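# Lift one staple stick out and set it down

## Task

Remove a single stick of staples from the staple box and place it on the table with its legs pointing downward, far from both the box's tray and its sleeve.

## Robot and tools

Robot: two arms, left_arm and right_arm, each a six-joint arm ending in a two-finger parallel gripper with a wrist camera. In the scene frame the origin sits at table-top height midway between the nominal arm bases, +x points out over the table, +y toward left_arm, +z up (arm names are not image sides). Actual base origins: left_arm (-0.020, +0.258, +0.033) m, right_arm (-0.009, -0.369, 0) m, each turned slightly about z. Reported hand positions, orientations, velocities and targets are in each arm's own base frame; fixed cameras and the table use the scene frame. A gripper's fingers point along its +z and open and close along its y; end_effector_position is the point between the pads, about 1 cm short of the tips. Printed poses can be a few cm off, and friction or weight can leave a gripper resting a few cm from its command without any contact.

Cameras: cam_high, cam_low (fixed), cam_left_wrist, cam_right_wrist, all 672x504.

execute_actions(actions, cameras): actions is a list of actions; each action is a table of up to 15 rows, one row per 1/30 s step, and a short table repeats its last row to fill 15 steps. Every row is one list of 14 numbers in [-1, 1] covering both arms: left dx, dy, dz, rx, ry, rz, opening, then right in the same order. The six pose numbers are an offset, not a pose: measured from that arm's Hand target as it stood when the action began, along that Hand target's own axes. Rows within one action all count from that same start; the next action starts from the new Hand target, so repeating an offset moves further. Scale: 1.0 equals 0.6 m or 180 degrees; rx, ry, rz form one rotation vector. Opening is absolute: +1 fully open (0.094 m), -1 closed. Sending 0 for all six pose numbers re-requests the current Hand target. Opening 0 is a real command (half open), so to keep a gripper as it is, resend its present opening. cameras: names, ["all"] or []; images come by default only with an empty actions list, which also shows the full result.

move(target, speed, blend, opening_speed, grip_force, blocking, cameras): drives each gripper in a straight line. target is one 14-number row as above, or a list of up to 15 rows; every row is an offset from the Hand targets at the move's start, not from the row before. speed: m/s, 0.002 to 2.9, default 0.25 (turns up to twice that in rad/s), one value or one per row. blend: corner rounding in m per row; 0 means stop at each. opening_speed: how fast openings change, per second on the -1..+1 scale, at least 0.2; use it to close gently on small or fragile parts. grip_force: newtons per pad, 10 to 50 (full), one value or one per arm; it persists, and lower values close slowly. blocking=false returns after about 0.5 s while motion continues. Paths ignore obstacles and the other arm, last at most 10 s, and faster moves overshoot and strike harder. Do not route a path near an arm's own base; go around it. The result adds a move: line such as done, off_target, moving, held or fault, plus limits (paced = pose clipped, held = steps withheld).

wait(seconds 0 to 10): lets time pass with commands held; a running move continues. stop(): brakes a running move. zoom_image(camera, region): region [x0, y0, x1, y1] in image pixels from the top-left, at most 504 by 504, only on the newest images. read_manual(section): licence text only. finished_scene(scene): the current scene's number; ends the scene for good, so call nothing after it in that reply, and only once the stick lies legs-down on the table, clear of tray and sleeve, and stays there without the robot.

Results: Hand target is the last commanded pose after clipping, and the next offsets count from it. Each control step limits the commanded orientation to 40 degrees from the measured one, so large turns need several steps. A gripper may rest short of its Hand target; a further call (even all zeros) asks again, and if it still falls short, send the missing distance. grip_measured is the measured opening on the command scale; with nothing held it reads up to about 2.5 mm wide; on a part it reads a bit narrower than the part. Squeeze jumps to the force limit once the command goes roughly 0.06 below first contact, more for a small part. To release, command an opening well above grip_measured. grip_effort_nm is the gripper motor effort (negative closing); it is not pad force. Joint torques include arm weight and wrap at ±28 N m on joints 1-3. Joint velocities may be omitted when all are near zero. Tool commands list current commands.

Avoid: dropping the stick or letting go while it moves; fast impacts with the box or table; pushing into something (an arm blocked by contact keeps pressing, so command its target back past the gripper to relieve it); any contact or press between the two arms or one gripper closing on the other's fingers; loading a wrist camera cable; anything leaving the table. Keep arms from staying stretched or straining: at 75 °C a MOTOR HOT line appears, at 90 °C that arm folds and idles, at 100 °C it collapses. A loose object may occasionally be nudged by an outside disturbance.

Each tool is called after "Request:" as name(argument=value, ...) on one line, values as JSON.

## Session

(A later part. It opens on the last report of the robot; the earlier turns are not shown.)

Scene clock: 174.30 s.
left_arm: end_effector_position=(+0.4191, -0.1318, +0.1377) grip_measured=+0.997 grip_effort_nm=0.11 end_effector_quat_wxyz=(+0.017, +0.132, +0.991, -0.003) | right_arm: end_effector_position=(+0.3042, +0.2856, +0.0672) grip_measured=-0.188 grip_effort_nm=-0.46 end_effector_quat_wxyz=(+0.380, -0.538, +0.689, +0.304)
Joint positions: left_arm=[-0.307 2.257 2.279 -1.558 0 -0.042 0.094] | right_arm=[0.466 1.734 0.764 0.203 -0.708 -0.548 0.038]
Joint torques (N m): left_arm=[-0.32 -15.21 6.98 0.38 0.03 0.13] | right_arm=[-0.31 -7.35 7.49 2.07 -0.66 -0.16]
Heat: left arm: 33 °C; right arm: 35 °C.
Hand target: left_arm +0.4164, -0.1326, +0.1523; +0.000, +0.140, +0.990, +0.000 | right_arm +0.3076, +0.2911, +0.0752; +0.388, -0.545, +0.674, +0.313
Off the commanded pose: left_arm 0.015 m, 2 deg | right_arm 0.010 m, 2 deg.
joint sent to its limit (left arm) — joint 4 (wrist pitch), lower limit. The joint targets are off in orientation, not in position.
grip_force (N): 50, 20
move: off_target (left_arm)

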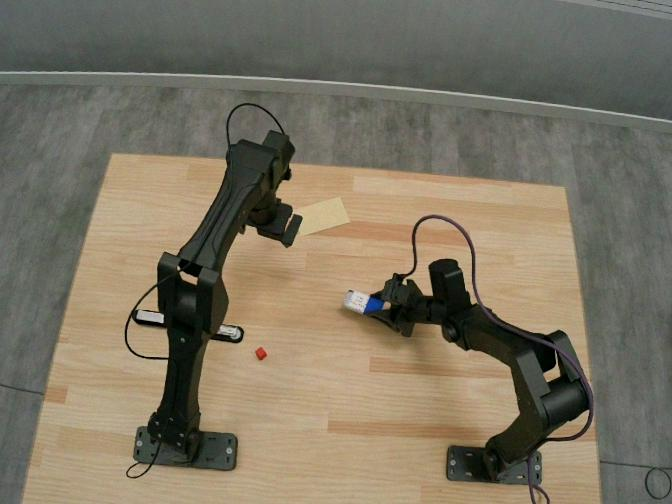

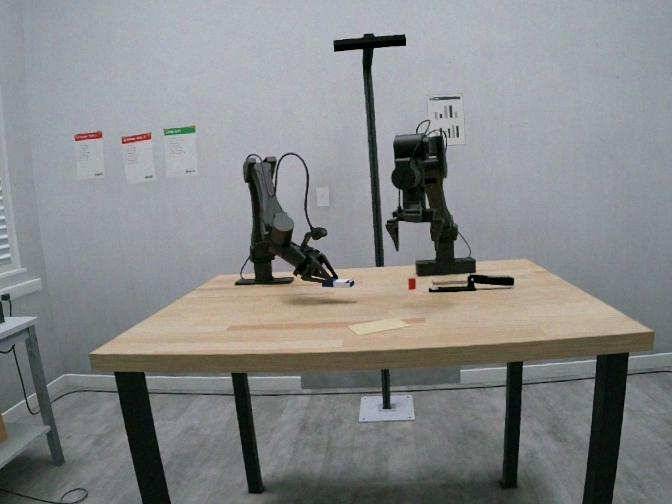

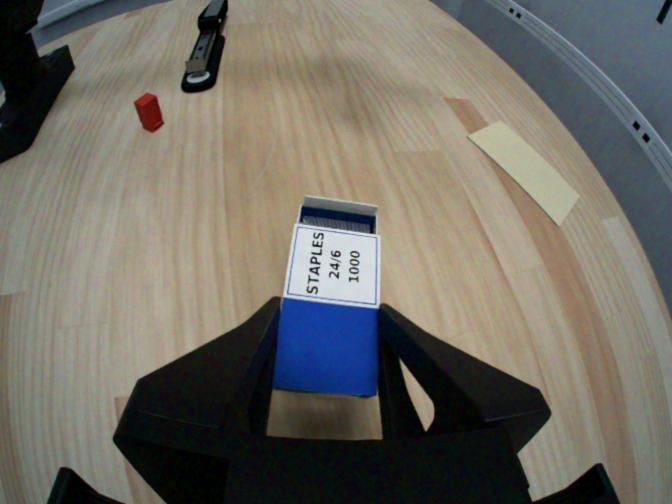

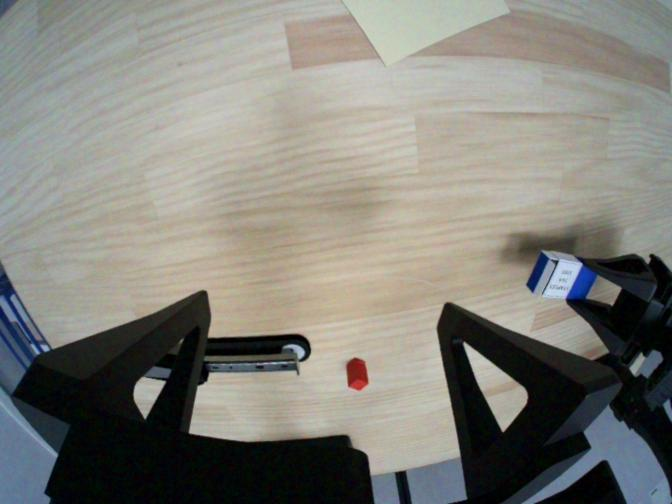

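Request:
move(target=[0.045,-0.2055,0.142,0.263,-0.258,0.456,0.4,0,0,0,0,0,0,-0.25], cameras=["all"])

Scene clock: 198.83 s.
left_arm: end_effector_position=(+0.3558, -0.2387, +0.0683) grip_measured=+0.403 grip_effort_nm=-0.18 end_effector_quat_wxyz=(+0.295, +0.700, +0.520, -0.391) | right_arm: end_effector_position=(+0.3040, +0.2856, +0.0671) grip_measured=-0.188 grip_effort_nm=-0.46 end_effector_quat_wxyz=(+0.380, -0.538, +0.688, +0.304)
Joint positions: left_arm=[-0.226 2.235 1.611 -1.045 1.021 1.692 0.066] | right_arm=[0.466 1.734 0.764 0.202 -0.708 -0.549 0.038]
Joint torques (N m): left_arm=[-0.5 -9.47 8.36 0.17 0.71 0.13] | right_arm=[-0.53 -7.15 7.49 2.03 -0.66 -0.1]
Heat: left arm: 35 °C; right arm: 38 °C.
Hand target: left_arm +0.3562, -0.2436, +0.0670; +0.297, +0.698, +0.512, -0.403 | right_arm +0.3076, +0.2911, +0.0752; +0.388, -0.545, +0.674, +0.313
Off the commanded pose: left_arm 0.005 m, 2 deg | right_arm 0.010 m, 2 deg.
grip_force (N): 50, 20
move: done

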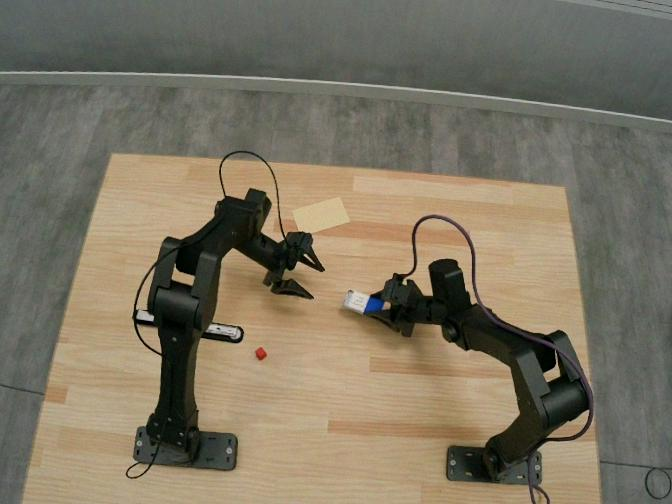

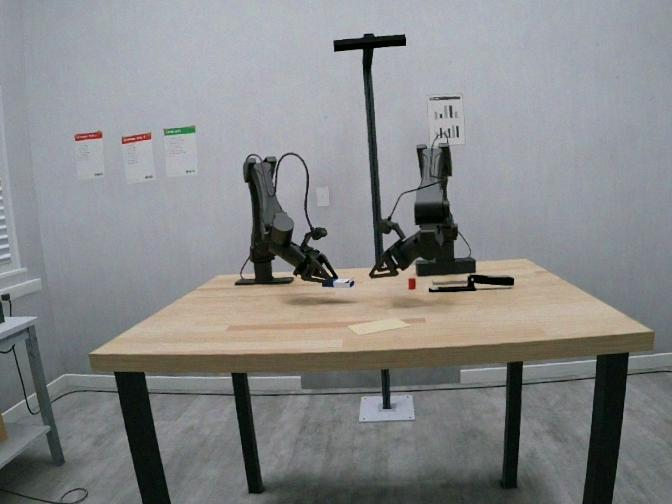

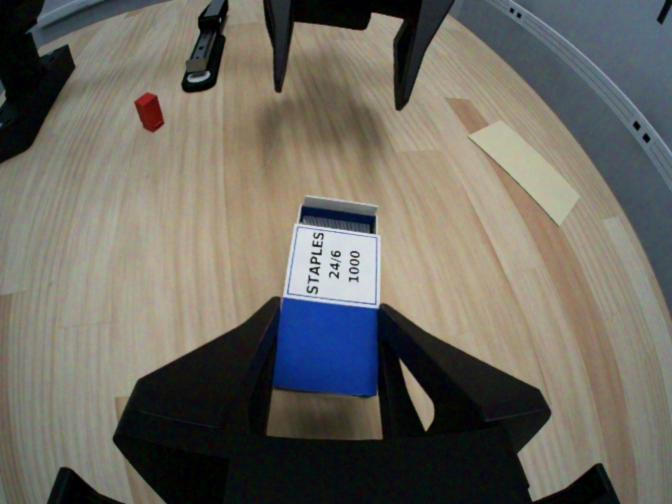

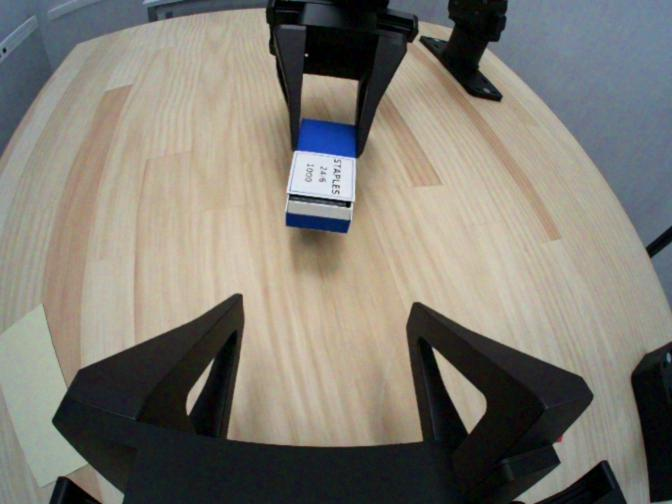

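Request:
move(target=[-0.008,0.0073,0.145,0,0,0,0.4,0,0,0,0,0,0,-0.25], speed=0.1, cameras=["cam_left_wrist","cam_right_wrist"])

Scene clock: 207.90 s.
left_arm: end_effector_position=(+0.3413, -0.3200, +0.0369) grip_measured=+0.403 grip_effort_nm=-0.18 end_effector_quat_wxyz=(+0.306, +0.706, +0.505, -0.392) | right_arm: end_effector_position=(+0.3040, +0.2856, +0.0671) grip_measured=-0.188 grip_effort_nm=-0.46 end_effector_quat_wxyz=(+0.380, -0.538, +0.688, +0.304)
Joint positions: left_arm=[-0.42 2.258 1.496 -0.586 1.025 1.353 0.066] | right_arm=[0.466 1.734 0.764 0.202 -0.708 -0.549 0.038]
Joint torques (N m): left_arm=[0.06 -10.28 5.34 0.86 0.6 -0.13] | right_arm=[-0.2 -7.1 7.45 2.04 -0.62 -0.1]
Heat: left arm: 34 °C; right arm: 38 °C.
Hand target: left_arm +0.3373, -0.3191, +0.0278; +0.297, +0.698, +0.512, -0.402 | right_arm +0.3076, +0.2911, +0.0752; +0.388, -0.545, +0.674, +0.313
Off the commanded pose: left_arm 0.010 m, 2 deg | right_arm 0.010 m, 2 deg.
grip_force (N): 50, 20
move: done
Images, in order (width x height): cam_left_wrist 672x504, cam_right_wrist 672x504.

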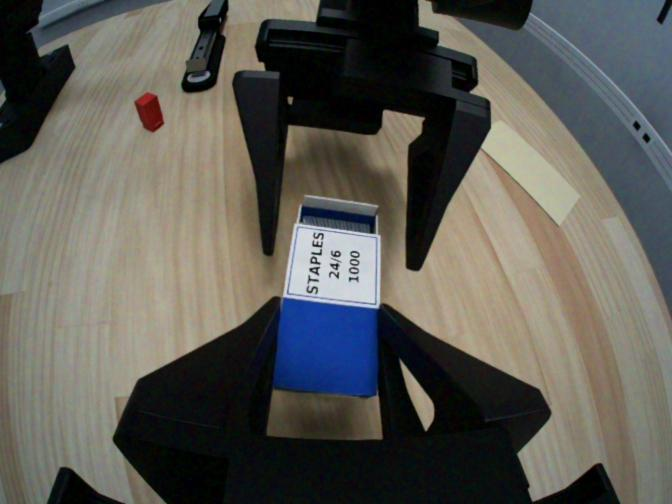

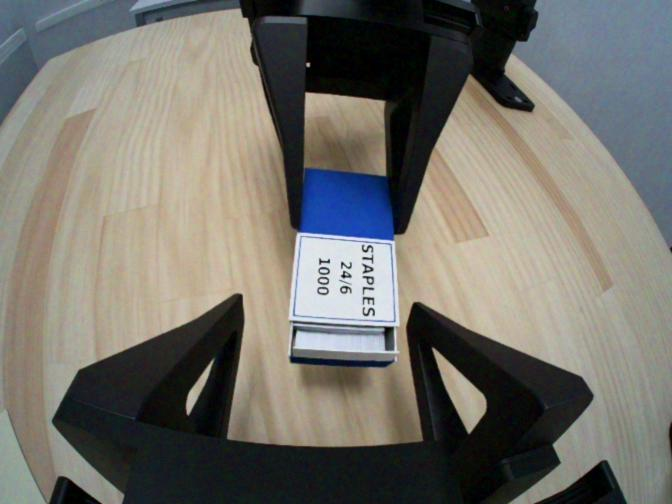

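Request:
move(target=[[0.018,-0.0077,0.001,0,0,0,0.4,0,0,0,0,0,0,-0.25],[0.018,-0.0077,0.001,0,0,0,-0.35,0,0,0,0,0,0,-0.25]], speed=0.1, grip_force=[25,20], opening_speed=0.4, cameras=["cam_left_wrist","cam_right_wrist"])

Scene clock: 216.93 s.
left_arm: end_effector_position=(+0.3377, -0.3157, +0.0292) grip_measured=-0.218 grip_effort_nm=-0.52 end_effector_quat_wxyz=(+0.303, +0.703, +0.510, -0.393) | right_arm: end_effector_position=(+0.3038, +0.2856, +0.0671) grip_measured=-0.192 grip_effort_nm=-0.45 end_effector_quat_wxyz=(+0.379, -0.538, +0.688, +0.304)
Joint positions: left_arm=[-0.414 2.258 1.461 -0.561 1.025 1.353 0.037] | right_arm=[0.466 1.734 0.764 0.202 -0.709 -0.55 0.038]
Joint torques (N m): left_arm=[0.42 -9.63 5.26 0.86 0.62 0.1] | right_arm=[-0.38 -7.08 7.5 2.04 -0.58 -0.11]
Heat: left arm: 34 °C; right arm: 39 °C.
Hand target: left_arm +0.3343, -0.3131, +0.0181; +0.297, +0.698, +0.512, -0.402 | right_arm +0.3076, +0.2911, +0.0752; +0.388, -0.545, +0.674, +0.313
Off the commanded pose: left_arm 0.012 m, 1 deg | right_arm 0.010 m, 2 deg.
grip_force (N): 25, 20
move: off_target (left_arm); target 2's new opening was sent with left_arm's hand 0.012 m and 1 deg from that target
Images, in order (width x height): cam_left_wrist 672x504, cam_right_wrist 672x504.

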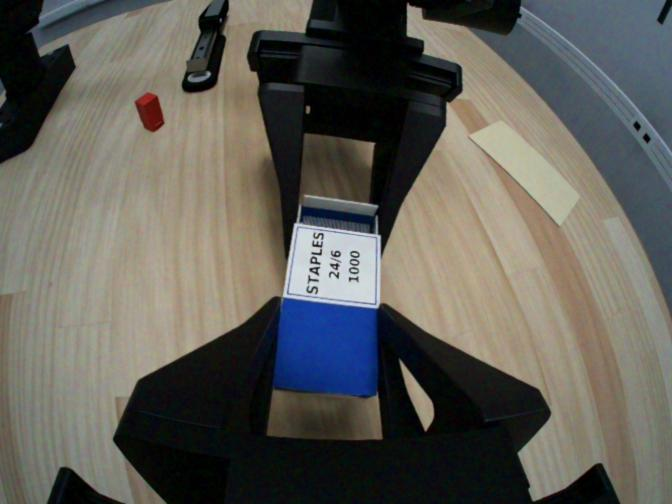

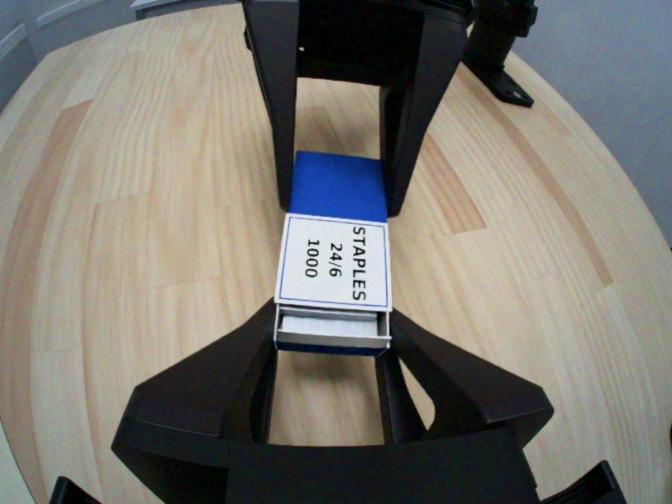

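Request:
move(target=[0.025,0,-0.0433,0,0,0,-0.35,0,0,0,0,0,0,-0.25], speed=0.06, cameras=["cam_left_wrist","cam_right_wrist"])

Scene clock: 221.43 s.
left_arm: end_effector_position=(+0.3365, -0.3022, +0.0363) grip_measured=-0.224 grip_effort_nm=-0.60 end_effector_quat_wxyz=(+0.316, +0.698, +0.492, -0.413) | right_arm: end_effector_position=(+0.3043, +0.2937, +0.0748) grip_measured=-0.193 grip_effort_nm=-0.46 end_effector_quat_wxyz=(+0.389, -0.544, +0.675, +0.312)
Joint positions: left_arm=[-0.373 2.265 1.471 -0.645 1.088 1.461 0.036] | right_arm=[0.478 1.737 0.778 0.221 -0.726 -0.544 0.038]
Joint torques (N m): left_arm=[2.88 -9.01 7.02 0.21 0.16 0.43] | right_arm=[-1.39 -7.42 6.45 1.9 -0.52 -0.15]
Heat: left arm: 34 °C; right arm: 39 °C.
Hand target: left_arm +0.3432, -0.2845, +0.0180; +0.297, +0.698, +0.512, -0.403 | right_arm +0.3076, +0.2911, +0.0751; +0.388, -0.545, +0.674, +0.313
Off the commanded pose: left_arm 0.026 m, 3 deg | right_arm 0.004 m, 0 deg.
grip_force (N): 25, 20
move: off_target (left_arm)
Images, in order (width x height): cam_left_wrist 672x504, cam_right_wrist 672x504.

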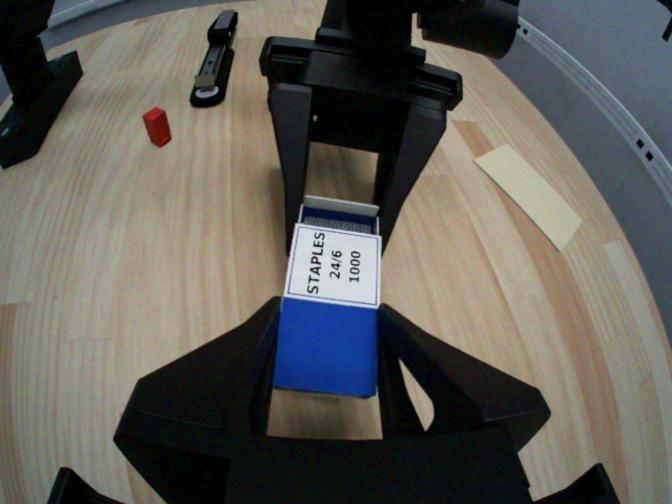

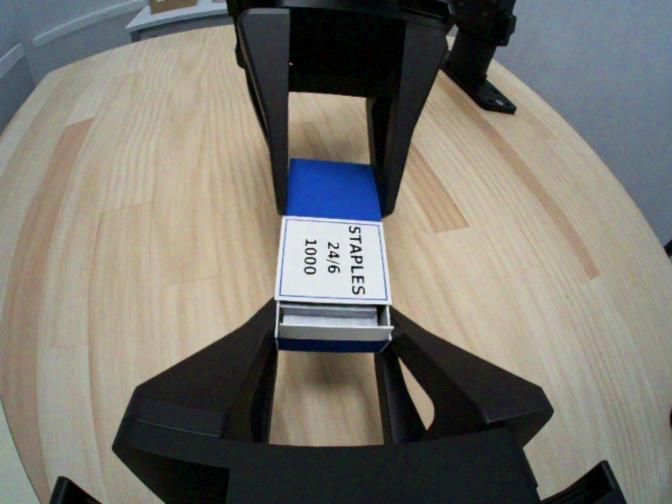

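Request:
move(target=[0.025,0,-0.0433,0,0,0,-0.4,0,0,0,0,0,0,-0.3], speed=0.05, grip_force=[30,15], cameras=["cam_left_wrist","cam_right_wrist"])

Scene clock: 227.50 s.
left_arm: end_effector_position=(+0.3386, -0.2889, +0.0465) grip_measured=-0.228 grip_effort_nm=-0.69 end_effector_quat_wxyz=(+0.328, +0.695, +0.475, -0.429) | right_arm: end_effector_position=(+0.3058, +0.3038, +0.0854) grip_measured=-0.193 grip_effort_nm=-0.38 end_effector_quat_wxyz=(+0.404, -0.546, +0.661, +0.318)
Joint positions: left_arm=[-0.332 2.281 1.514 -0.775 1.14 1.592 0.036] | right_arm=[0.496 1.737 0.79 0.262 -0.732 -0.526 0.038]
Joint torques (N m): left_arm=[5.33 -8.8 6.52 -0.06 -0.34 0.47] | right_arm=[-2.71 -7.65 5.6 1.5 -0.42 -0.33]
Heat: left arm: 34 °C; right arm: 38 °C.
Hand target: left_arm +0.3522, -0.2558, +0.0180; +0.297, +0.698, +0.512, -0.403 | right_arm +0.3076, +0.2911, +0.0752; +0.388, -0.545, +0.674, +0.313
Off the commanded pose: left_arm 0.046 m, 6 deg | right_arm 0.016 m, 2 deg.
grip_force (N): 30, 15
move: off_target (left_arm, right_arm)
Images, in order (width x height): cam_left_wrist 672x504, cam_right_wrist 672x504.

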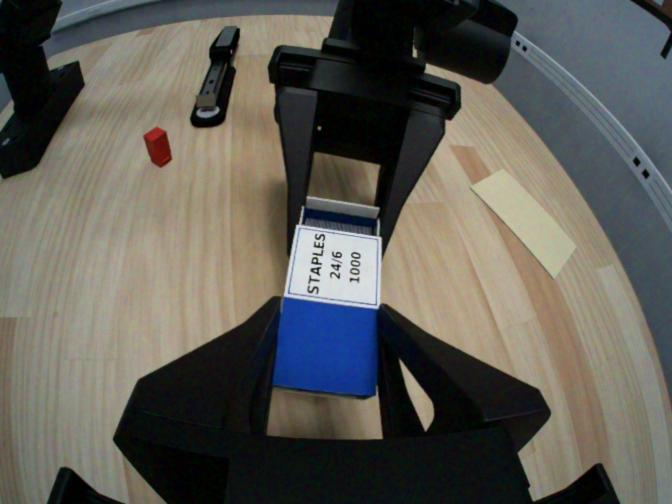

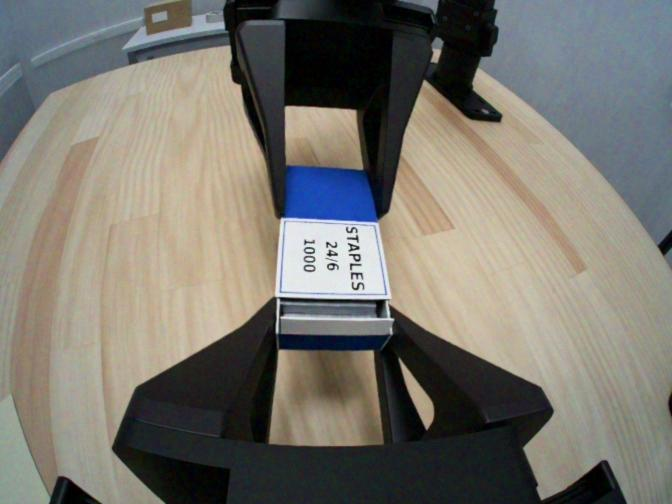

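Request:
move(target=[0.004,0,-0.007,0,0,0,-0.4,0,0,0,0,0,0,-0.21], speed=0.05, grip_force=[30,10], cameras=["cam_left_wrist","cam_right_wrist"])

Scene clock: 232.63 s.
left_arm: end_effector_position=(+0.3387, -0.2869, +0.0479) grip_measured=-0.228 grip_effort_nm=-0.69 end_effector_quat_wxyz=(+0.330, +0.695, +0.471, -0.431) | right_arm: end_effector_position=(+0.3055, +0.3052, +0.0869) grip_measured=-0.184 grip_effort_nm=-0.29 end_effector_quat_wxyz=(+0.407, -0.547, +0.658, +0.319)
Joint positions: left_arm=[-0.326 2.286 1.523 -0.8 1.148 1.619 0.036] | right_arm=[0.499 1.737 0.79 0.27 -0.735 -0.523 0.038]
Joint torques (N m): left_arm=[5.81 -8.8 6.43 -0.16 -0.42 0.45] | right_arm=[-3.38 -7.65 5.5 1.47 -0.31 -0.32]
Heat: left arm: 33 °C; right arm: 37 °C.
Hand target: left_arm +0.3537, -0.2512, +0.0180; +0.297, +0.698, +0.512, -0.403 | right_arm +0.3076, +0.2911, +0.0752; +0.388, -0.545, +0.674, +0.313
Off the commanded pose: left_arm 0.049 m, 7 deg | right_arm 0.018 m, 3 deg.
grip_force (N): 30, 10
move: off_target (left_arm, right_arm)
Images, in order (width x height): cam_left_wrist 672x504, cam_right_wrist 672x504.

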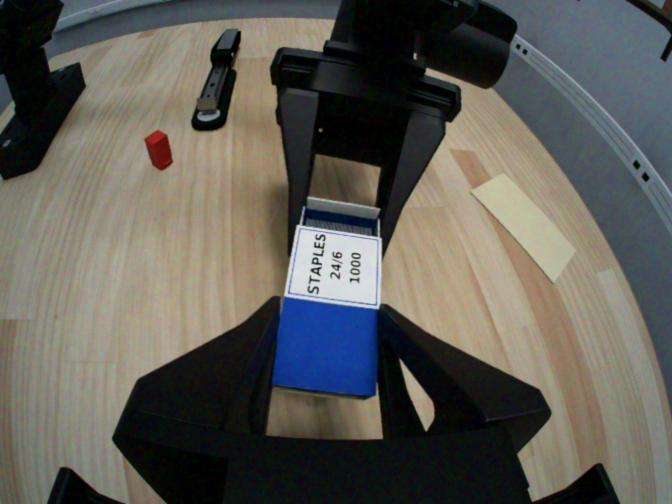

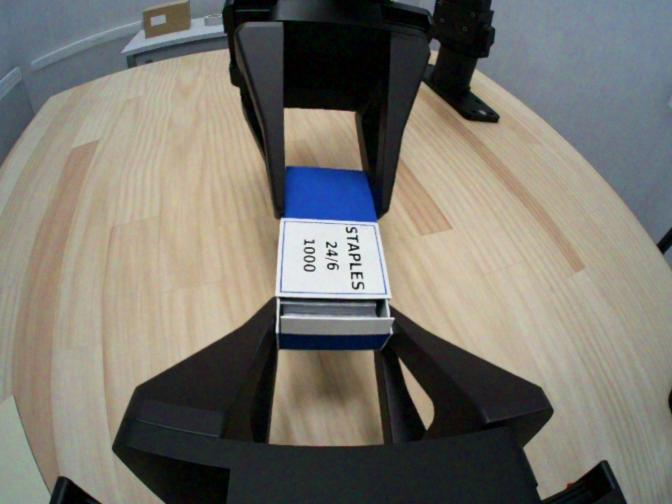

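Request:
move(target=[[-0.049,0,0.085,0,0,0,-0.4,0,0,0,0,0,0,-0.23],[-0.049,0,0.085,0,0,0,0,0,0,0,0,0,0,-0.23],[-0.0445,0,0.077,0,0,0,0,0,0,0,0,0,0,-0.23],[-0.0445,0,0.077,0,0,0,-0.4,0,0,0,0,0,0,-0.23]], speed=0.08, grip_force=[30,15], cameras=["cam_left_wrist","cam_right_wrist"])

Scene clock: 242.83 s.
left_arm: end_effector_position=(+0.3407, -0.3044, +0.0196) grip_measured=-0.249 grip_effort_nm=-0.65 end_effector_quat_wxyz=(+0.299, +0.701, +0.513, -0.395) | right_arm: end_effector_position=(+0.3060, +0.2890, +0.0699) grip_measured=-0.189 grip_effort_nm=-0.37 end_effector_quat_wxyz=(+0.378, -0.542, +0.685, +0.306)
Joint positions: left_arm=[-0.386 2.286 1.47 -0.596 1.03 1.401 0.035] | right_arm=[0.47 1.742 0.79 0.18 -0.715 -0.557 0.038]
Joint torques (N m): left_arm=[0.39 -11.48 5.6 0.56 0.62 0.16] | right_arm=[-0.58 -7.79 5.68 2.27 -0.57 -0.06]
Heat: left arm: 33 °C; right arm: 38 °C.
Hand target: left_arm +0.3377, -0.3022, +0.0181; +0.297, +0.698, +0.512, -0.403 | right_arm +0.3077, +0.2910, +0.0752; +0.388, -0.545, +0.674, +0.313
Off the commanded pose: left_arm 0.004 m, 1 deg | right_arm 0.006 m, 2 deg.
grip_force (N): 30, 15
move: done; target 2's new opening was sent with left_arm's hand 0.010 m and 3 deg from that target
Images, in order (width x height): cam_left_wrist 672x504, cam_right_wrist 672x504.

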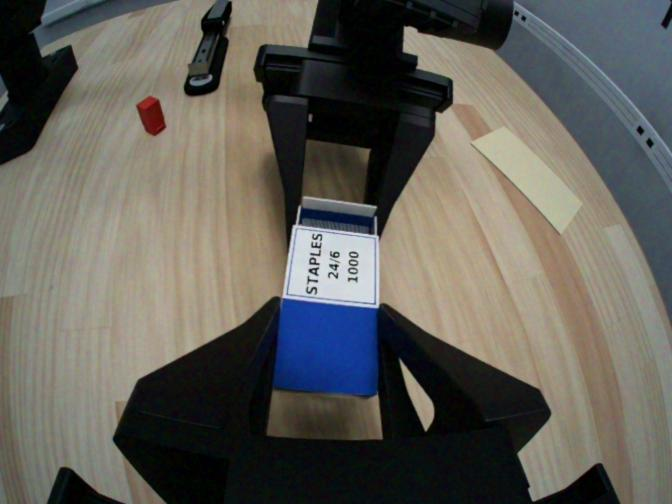

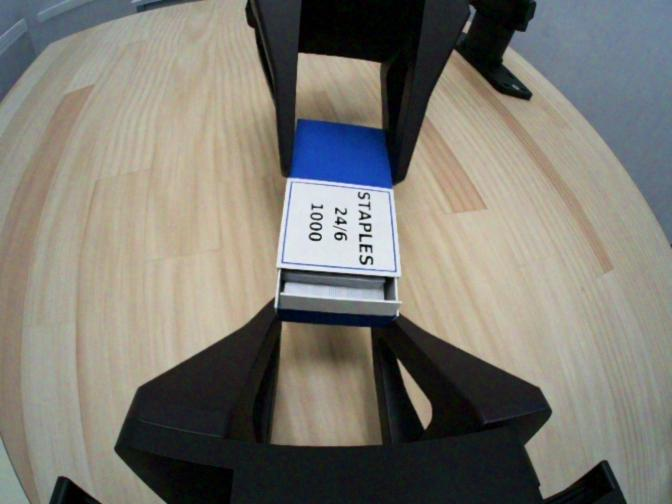

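Request:
move(target=[0.025,0,-0.0433,0,0,0,-0.4,0,0,0,0,0,0,-0.23], speed=0.06, cameras=["cam_left_wrist","cam_right_wrist"])

Scene clock: 247.27 s.
left_arm: end_effector_position=(+0.3473, -0.2721, +0.0214) grip_measured=-0.251 grip_effort_nm=-0.69 end_effector_quat_wxyz=(+0.299, +0.700, +0.516, -0.392) | right_arm: end_effector_position=(+0.3059, +0.2896, +0.0707) grip_measured=-0.189 grip_effort_nm=-0.37 end_effector_quat_wxyz=(+0.379, -0.543, +0.683, +0.308)
Joint positions: left_arm=[-0.309 2.286 1.487 -0.73 1.031 1.538 0.035] | right_arm=[0.47 1.742 0.79 0.183 -0.719 -0.557 0.038]
Joint torques (N m): left_arm=[0.02 -9.55 7.83 0.31 0.66 0.16] | right_arm=[-0.69 -7.92 5.76 2.28 -0.52 -0.08]
Heat: left arm: 33 °C; right arm: 38 °C.
Hand target: left_arm +0.3467, -0.2734, +0.0180; +0.297, +0.698, +0.513, -0.403 | right_arm +0.3076, +0.2911, +0.0753; +0.388, -0.545, +0.674, +0.313
Off the commanded pose: left_arm 0.004 m, 1 deg | right_arm 0.005 m, 2 deg.
grip_force (N): 30, 15
move: done
Images, in order (width x height): cam_left_wrist 672x504, cam_right_wrist 672x504.

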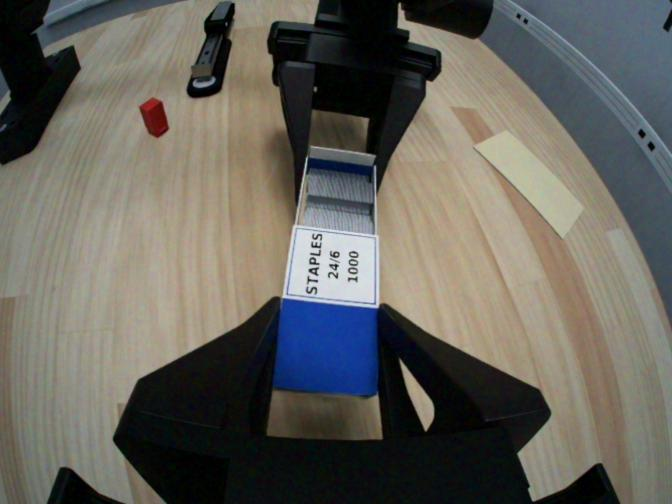

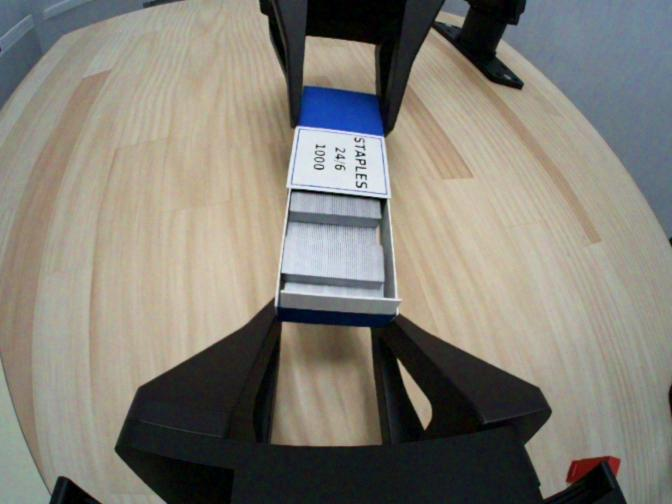

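Request:
zoom_image(camera="cam_right_wrist", region=[250, 160, 430, 340])

Request:
zoom_image(camera="cam_left_wrist", region=[270, 130, 410, 270])

Scaled by 2.800 from the camera's 672x504 image, which has a finer 960x720 frame.

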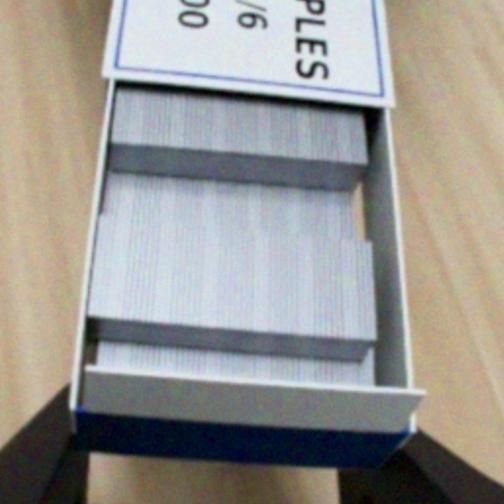

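Scaled by 3.600 from the camera's 672x504 image, which has a finer 960x720 frame.

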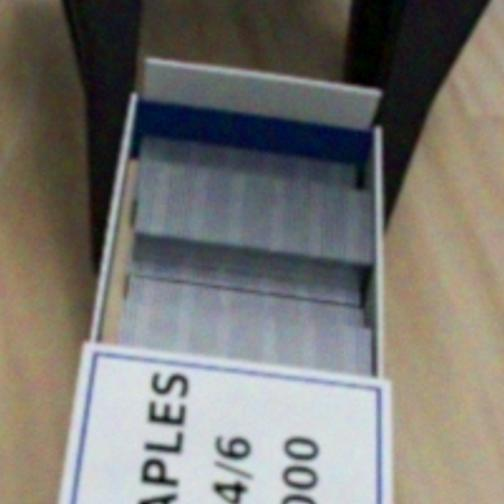

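Request:
move(target=[[0,0,0,0,0,0,0.1,0,0,0,0,0,0,-0.23],[0,0,0,0,0,0,0.1,0,0,0,0,0,0,-0.23],[0,0,-0.15,0,0,0,0.1,0,0,0,0,0,0,-0.23],[0,0,-0.15,0,0,0,0.1,0.0778,0,0.0453,0,0,0,-0.23]], speed=0.1, cameras=["all"])

Scene clock: 264.63 s.
left_arm: end_effector_position=(+0.3679, -0.1973, +0.0665) grip_measured=+0.097 grip_effort_nm=0.11 end_effector_quat_wxyz=(+0.296, +0.699, +0.516, -0.396) | right_arm: end_effector_position=(+0.3078, +0.2915, +0.0225) grip_measured=-0.189 grip_effort_nm=-0.37 end_effector_quat_wxyz=(+0.384, -0.544, +0.679, +0.309)
Joint positions: left_arm=[-0.12 2.314 1.722 -1.261 1.01 1.907 0.052] | right_arm=[0.47 1.913 0.733 0.423 -0.725 -0.558 0.038]
Joint torques (N m): left_arm=[-0.12 -9.78 8.13 -0.18 0.56 0.16] | right_arm=[-0.69 -7.71 4.46 2.27 -0.5 -0.05]
Motor temperatures (°C): left_arm=[24 33 28 23 23 22 24] | right_arm=[24 29 27 40 25 25 24]
Heat: left arm: 33 °C; right arm: 40 °C.
Hand target: left_arm +0.3699, -0.1991, +0.0631; +0.297, +0.698, +0.512, -0.403 | right_arm +0.3077, +0.2911, +0.0213; +0.388, -0.545, +0.674, +0.313
Off the commanded pose: left_arm 0.004 m, 1 deg | right_arm 0.001 m, 1 deg.
grip_force (N): 30, 15
move: done

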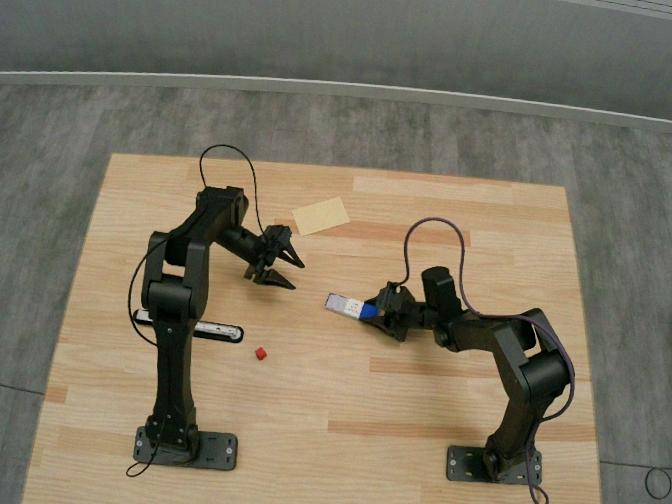

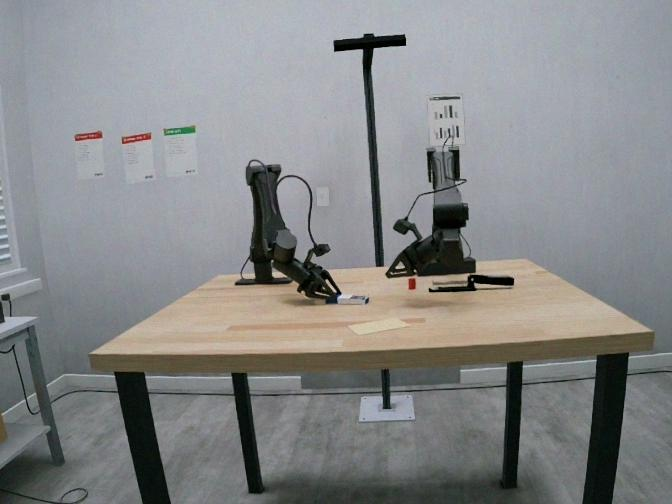

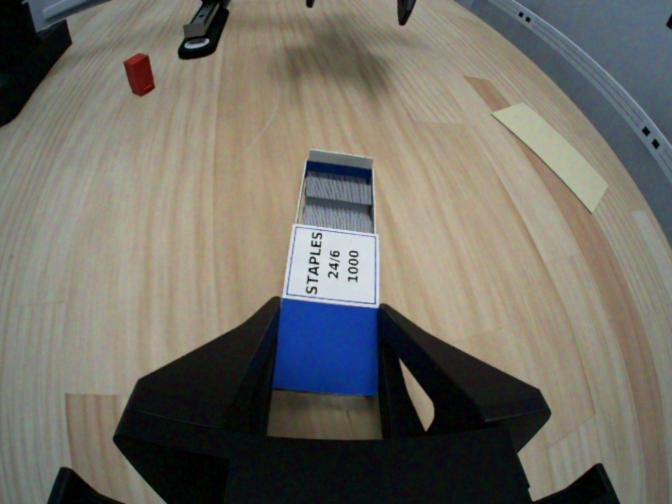

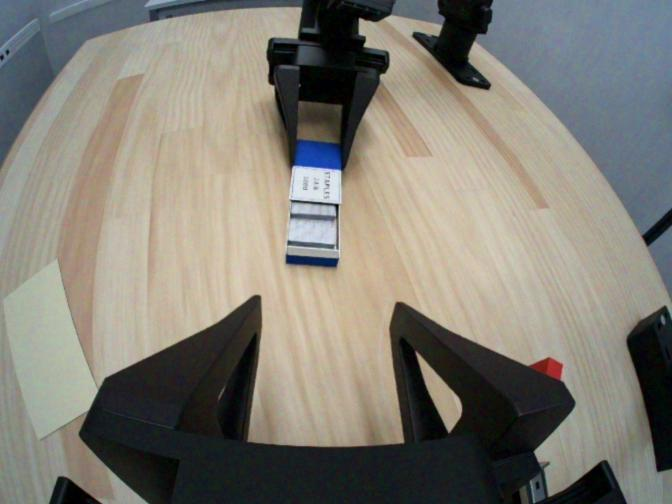

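Request:
move(target=[-0.097,0.002,0.1125,-0.26,0.26,-0.45,-0.5,0,0,0,0,0,0,-0.23], grip_force=[50,15], cameras=["all"])

Request:
zoom_image(camera="cam_right_wrist", region=[210, 180, 430, 340])

Request:
zoom_image(camera="cam_left_wrist", region=[270, 60, 450, 240])

Scene clock: 281.37 s.
left_arm: end_effector_position=(+0.3425, -0.2820, +0.0846) grip_measured=-0.497 grip_effort_nm=-0.18 end_effector_quat_wxyz=(+0.004, +0.155, +0.988, -0.006) | right_arm: end_effector_position=(+0.3079, +0.2916, +0.0226) grip_measured=-0.189 grip_effort_nm=-0.37 end_effector_quat_wxyz=(+0.384, -0.544, +0.679, +0.309)
Joint positions: left_arm=[-0.688 2.264 2.077 -1.371 0.007 -0.376 0.024] | right_arm=[0.47 1.913 0.733 0.424 -0.725 -0.558 0.038]
Joint torques (N m): left_arm=[-0.16 -10.21 9.31 0.33 -0.05 -0.15] | right_arm=[-0.57 -7.83 4.36 2.3 -0.45 -0.03]
Heat: left arm: 33 °C; right arm: 41 °C.
Hand target: left_arm +0.3448, -0.2830, +0.0797; +0.001, +0.150, +0.989, +0.001 | right_arm +0.3077, +0.2911, +0.0213; +0.388, -0.545, +0.674, +0.313
Off the commanded pose: left_arm 0.005 m, 1 deg | right_arm 0.001 m, 1 deg.
grip_force (N): 50, 15
move: done

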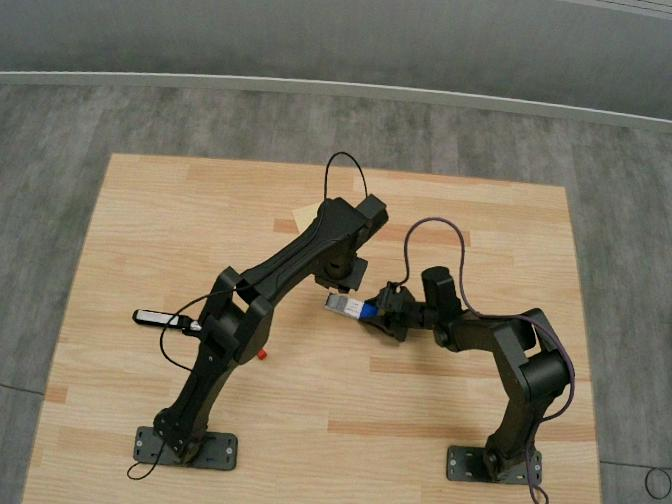

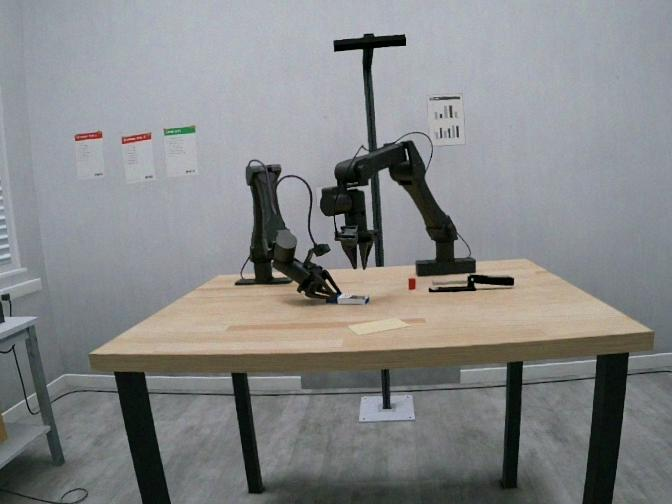

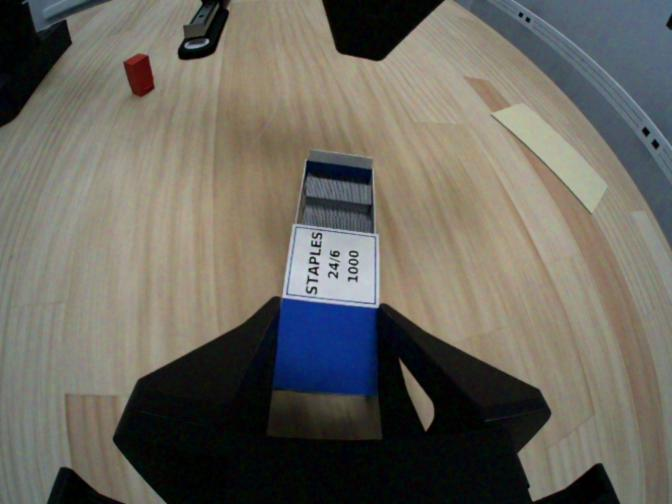

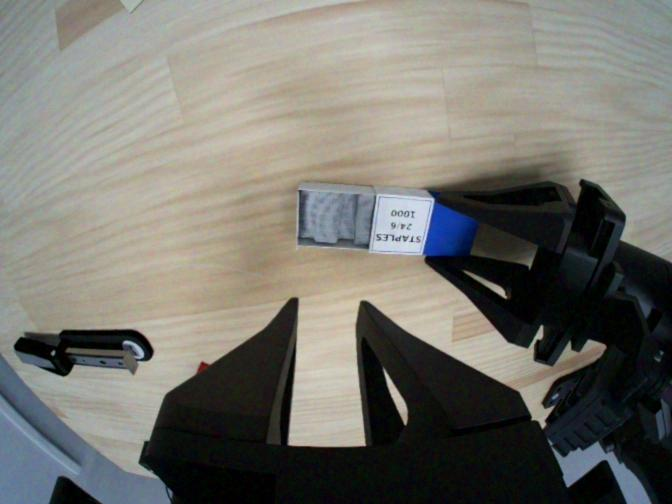

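Scaled by 2.291 from the camera's 672x504 image, which has a finer 960x720 frame.

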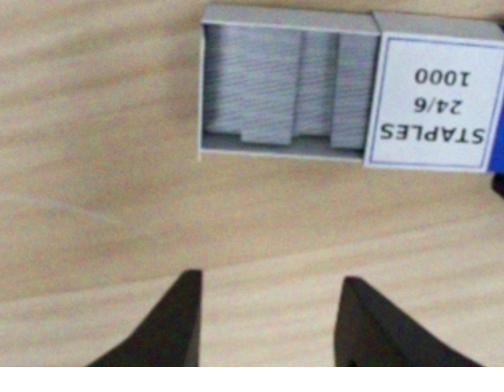

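Scaled by 2.800 from the camera's 672x504 image, which has a finer 960x720 frame.

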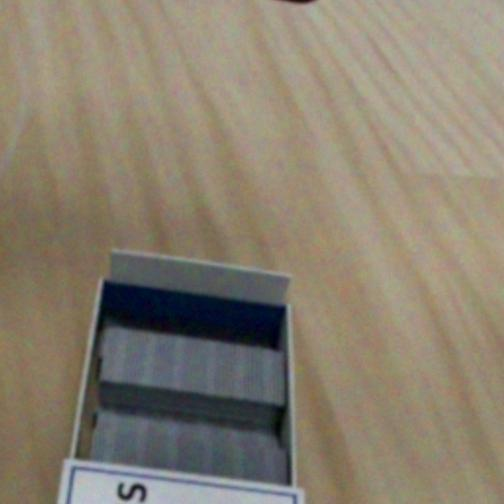

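Request:
move(target=[-0.0068,-0.005,0.1327,0,0,0.016,-0.45,0,0,0,0,0,0,-0.23], speed=0.12, cameras=["cam_left_wrist","cam_right_wrist"])

Request:
zoom_image(camera="cam_right_wrist", region=[230, 220, 450, 380])

Request:
zoom_image(camera="cam_left_wrist", region=[270, 60, 450, 240])

Scene clock: 299.37 s.
left_arm: end_effector_position=(+0.3492, -0.2874, +0.0108) grip_measured=-0.453 grip_effort_nm=0.11 end_effector_quat_wxyz=(+0.005, +0.167, +0.986, -0.007) | right_arm: end_effector_position=(+0.3079, +0.2916, +0.0226) grip_measured=-0.189 grip_effort_nm=-0.37 end_effector_quat_wxyz=(+0.384, -0.544, +0.679, +0.309)
Joint positions: left_arm=[-0.688 2.327 1.89 -1.118 0.007 -0.352 0.026] | right_arm=[0.47 1.913 0.733 0.424 -0.725 -0.558 0.038]
Joint torques (N m): left_arm=[-0.35 -11.14 6.31 0.61 -0.04 0.13] | right_arm=[-0.64 -7.95 4.25 2.34 -0.46 -0.03]
Heat: left arm: 34 °C; right arm: 41 °C.
Hand target: left_arm +0.3480, -0.2870, +0.0002; +0.001, +0.175, +0.985, +0.001 | right_arm +0.3077, +0.2911, +0.0213; +0.388, -0.545, +0.674, +0.313
Off the commanded pose: left_arm 0.011 m, 1 deg | right_arm 0.001 m, 1 deg.
grip_force (N): 50, 15
move: off_target (left_arm)
Images, in order (width x height): cam_left_wrist 672x504, cam_right_wrist 672x504.

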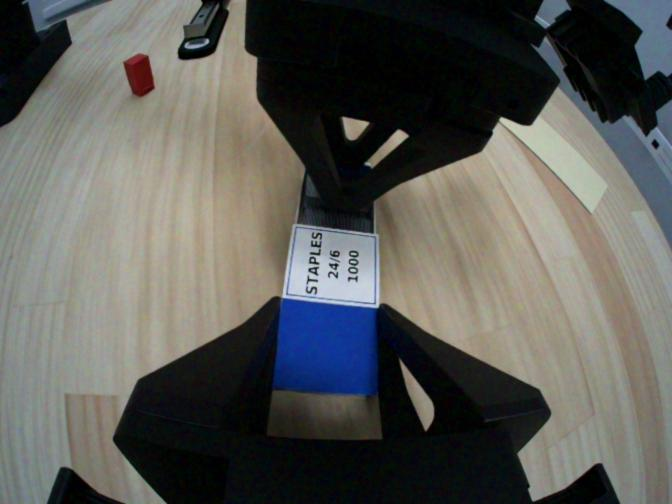

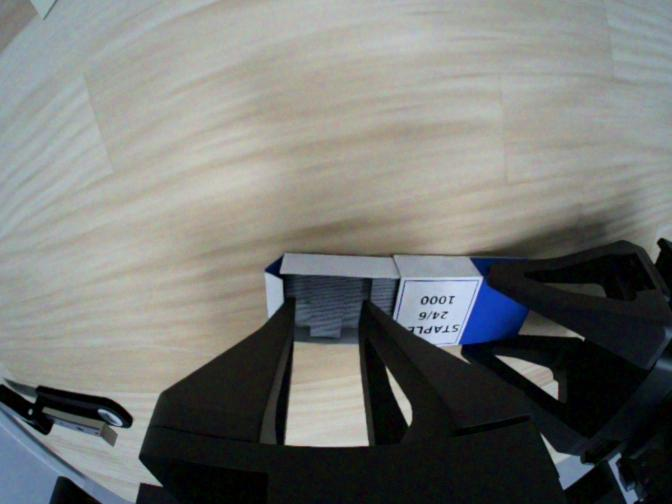

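Scaled by 2.291 from the camera's 672x504 image, which has a finer 960x720 frame.

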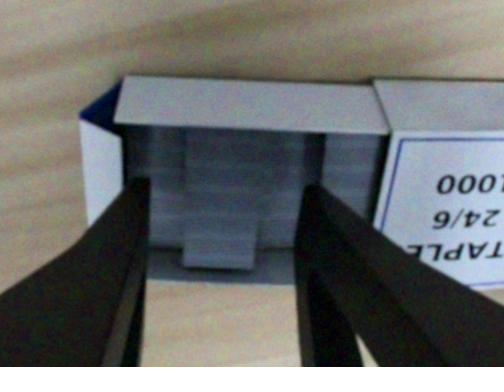

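Scaled by 2.800 from the camera's 672x504 image, which has a finer 960x720 frame.

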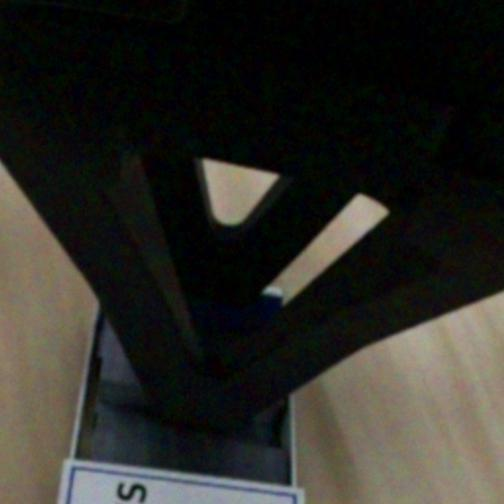

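Request:
move(target=[[0.0133,0,0,0,0,0,-0.45,0,0,0,0,0,0,-0.23],[0.0133,0,0.0267,0,0,0,-0.45,0,0,0,0,0,0,-0.23]], speed=0.06, cameras=["cam_left_wrist","cam_right_wrist"])

Request:
zoom_image(camera="cam_right_wrist", region=[230, 220, 450, 380])

Request:
zoom_image(camera="cam_left_wrist", region=[270, 100, 410, 240])

Scene clock: 312.23 s.
left_arm: end_effector_position=(+0.3411, -0.2833, -0.0020) grip_measured=-0.453 grip_effort_nm=0.11 end_effector_quat_wxyz=(-0.002, +0.169, +0.986, -0.003) | right_arm: end_effector_position=(+0.3080, +0.2913, +0.0214) grip_measured=-0.189 grip_effort_nm=-0.37 end_effector_quat_wxyz=(+0.384, -0.545, +0.679, +0.308)
Joint positions: left_arm=[-0.693 2.32 1.826 -1.078 0.007 -0.352 0.026] | right_arm=[0.47 1.916 0.733 0.424 -0.723 -0.56 0.038]
Joint torques (N m): left_arm=[-0.46 -11.36 3.82 0.93 -0.05 0.06] | right_arm=[-0.59 -7.86 4.23 2.31 -0.51 -0.03]
Heat: left arm: 33 °C; right arm: 42 °C.
Hand target: left_arm +0.3406, -0.2842, -0.0159; +0.001, +0.175, +0.985, +0.001 | right_arm +0.3077, +0.2911, +0.0211; +0.388, -0.545, +0.674, +0.313
Off the commanded pose: left_arm 0.014 m, 1 deg | right_arm 0.000 m, 1 deg.
grip_force (N): 50, 15
move: off_target (left_arm)
Images, in order (width x height): cam_left_wrist 672x504, cam_right_wrist 672x504.

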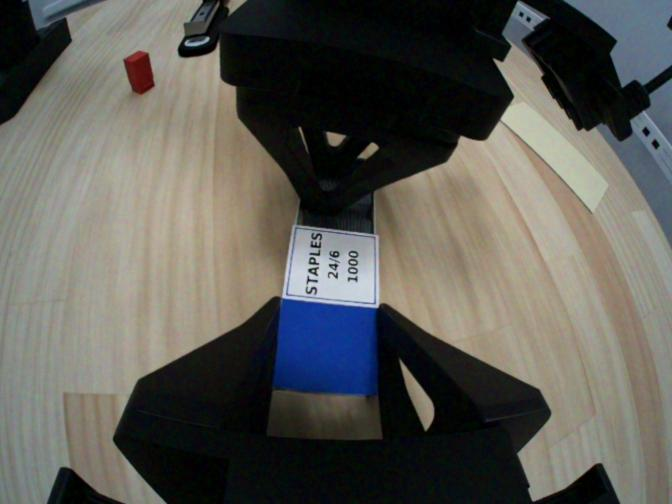

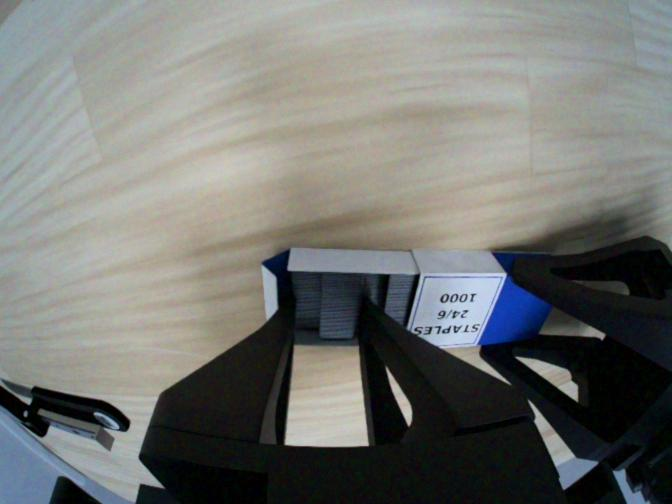

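Scaled by 2.291 from the camera's 672x504 image, which has a finer 960x720 frame.

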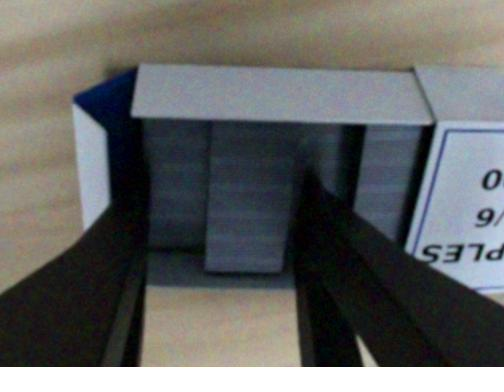

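Scaled by 3.600 from the camera's 672x504 image, which has a finer 960x720 frame.

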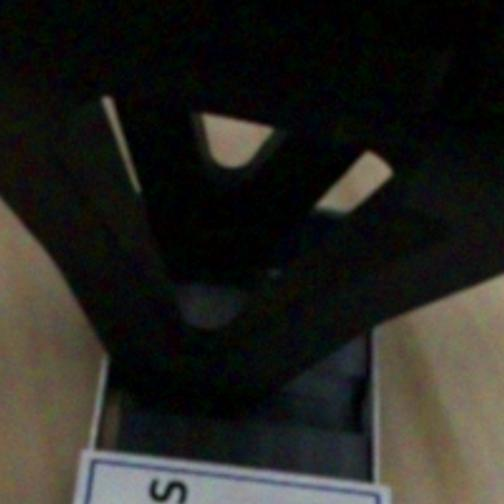

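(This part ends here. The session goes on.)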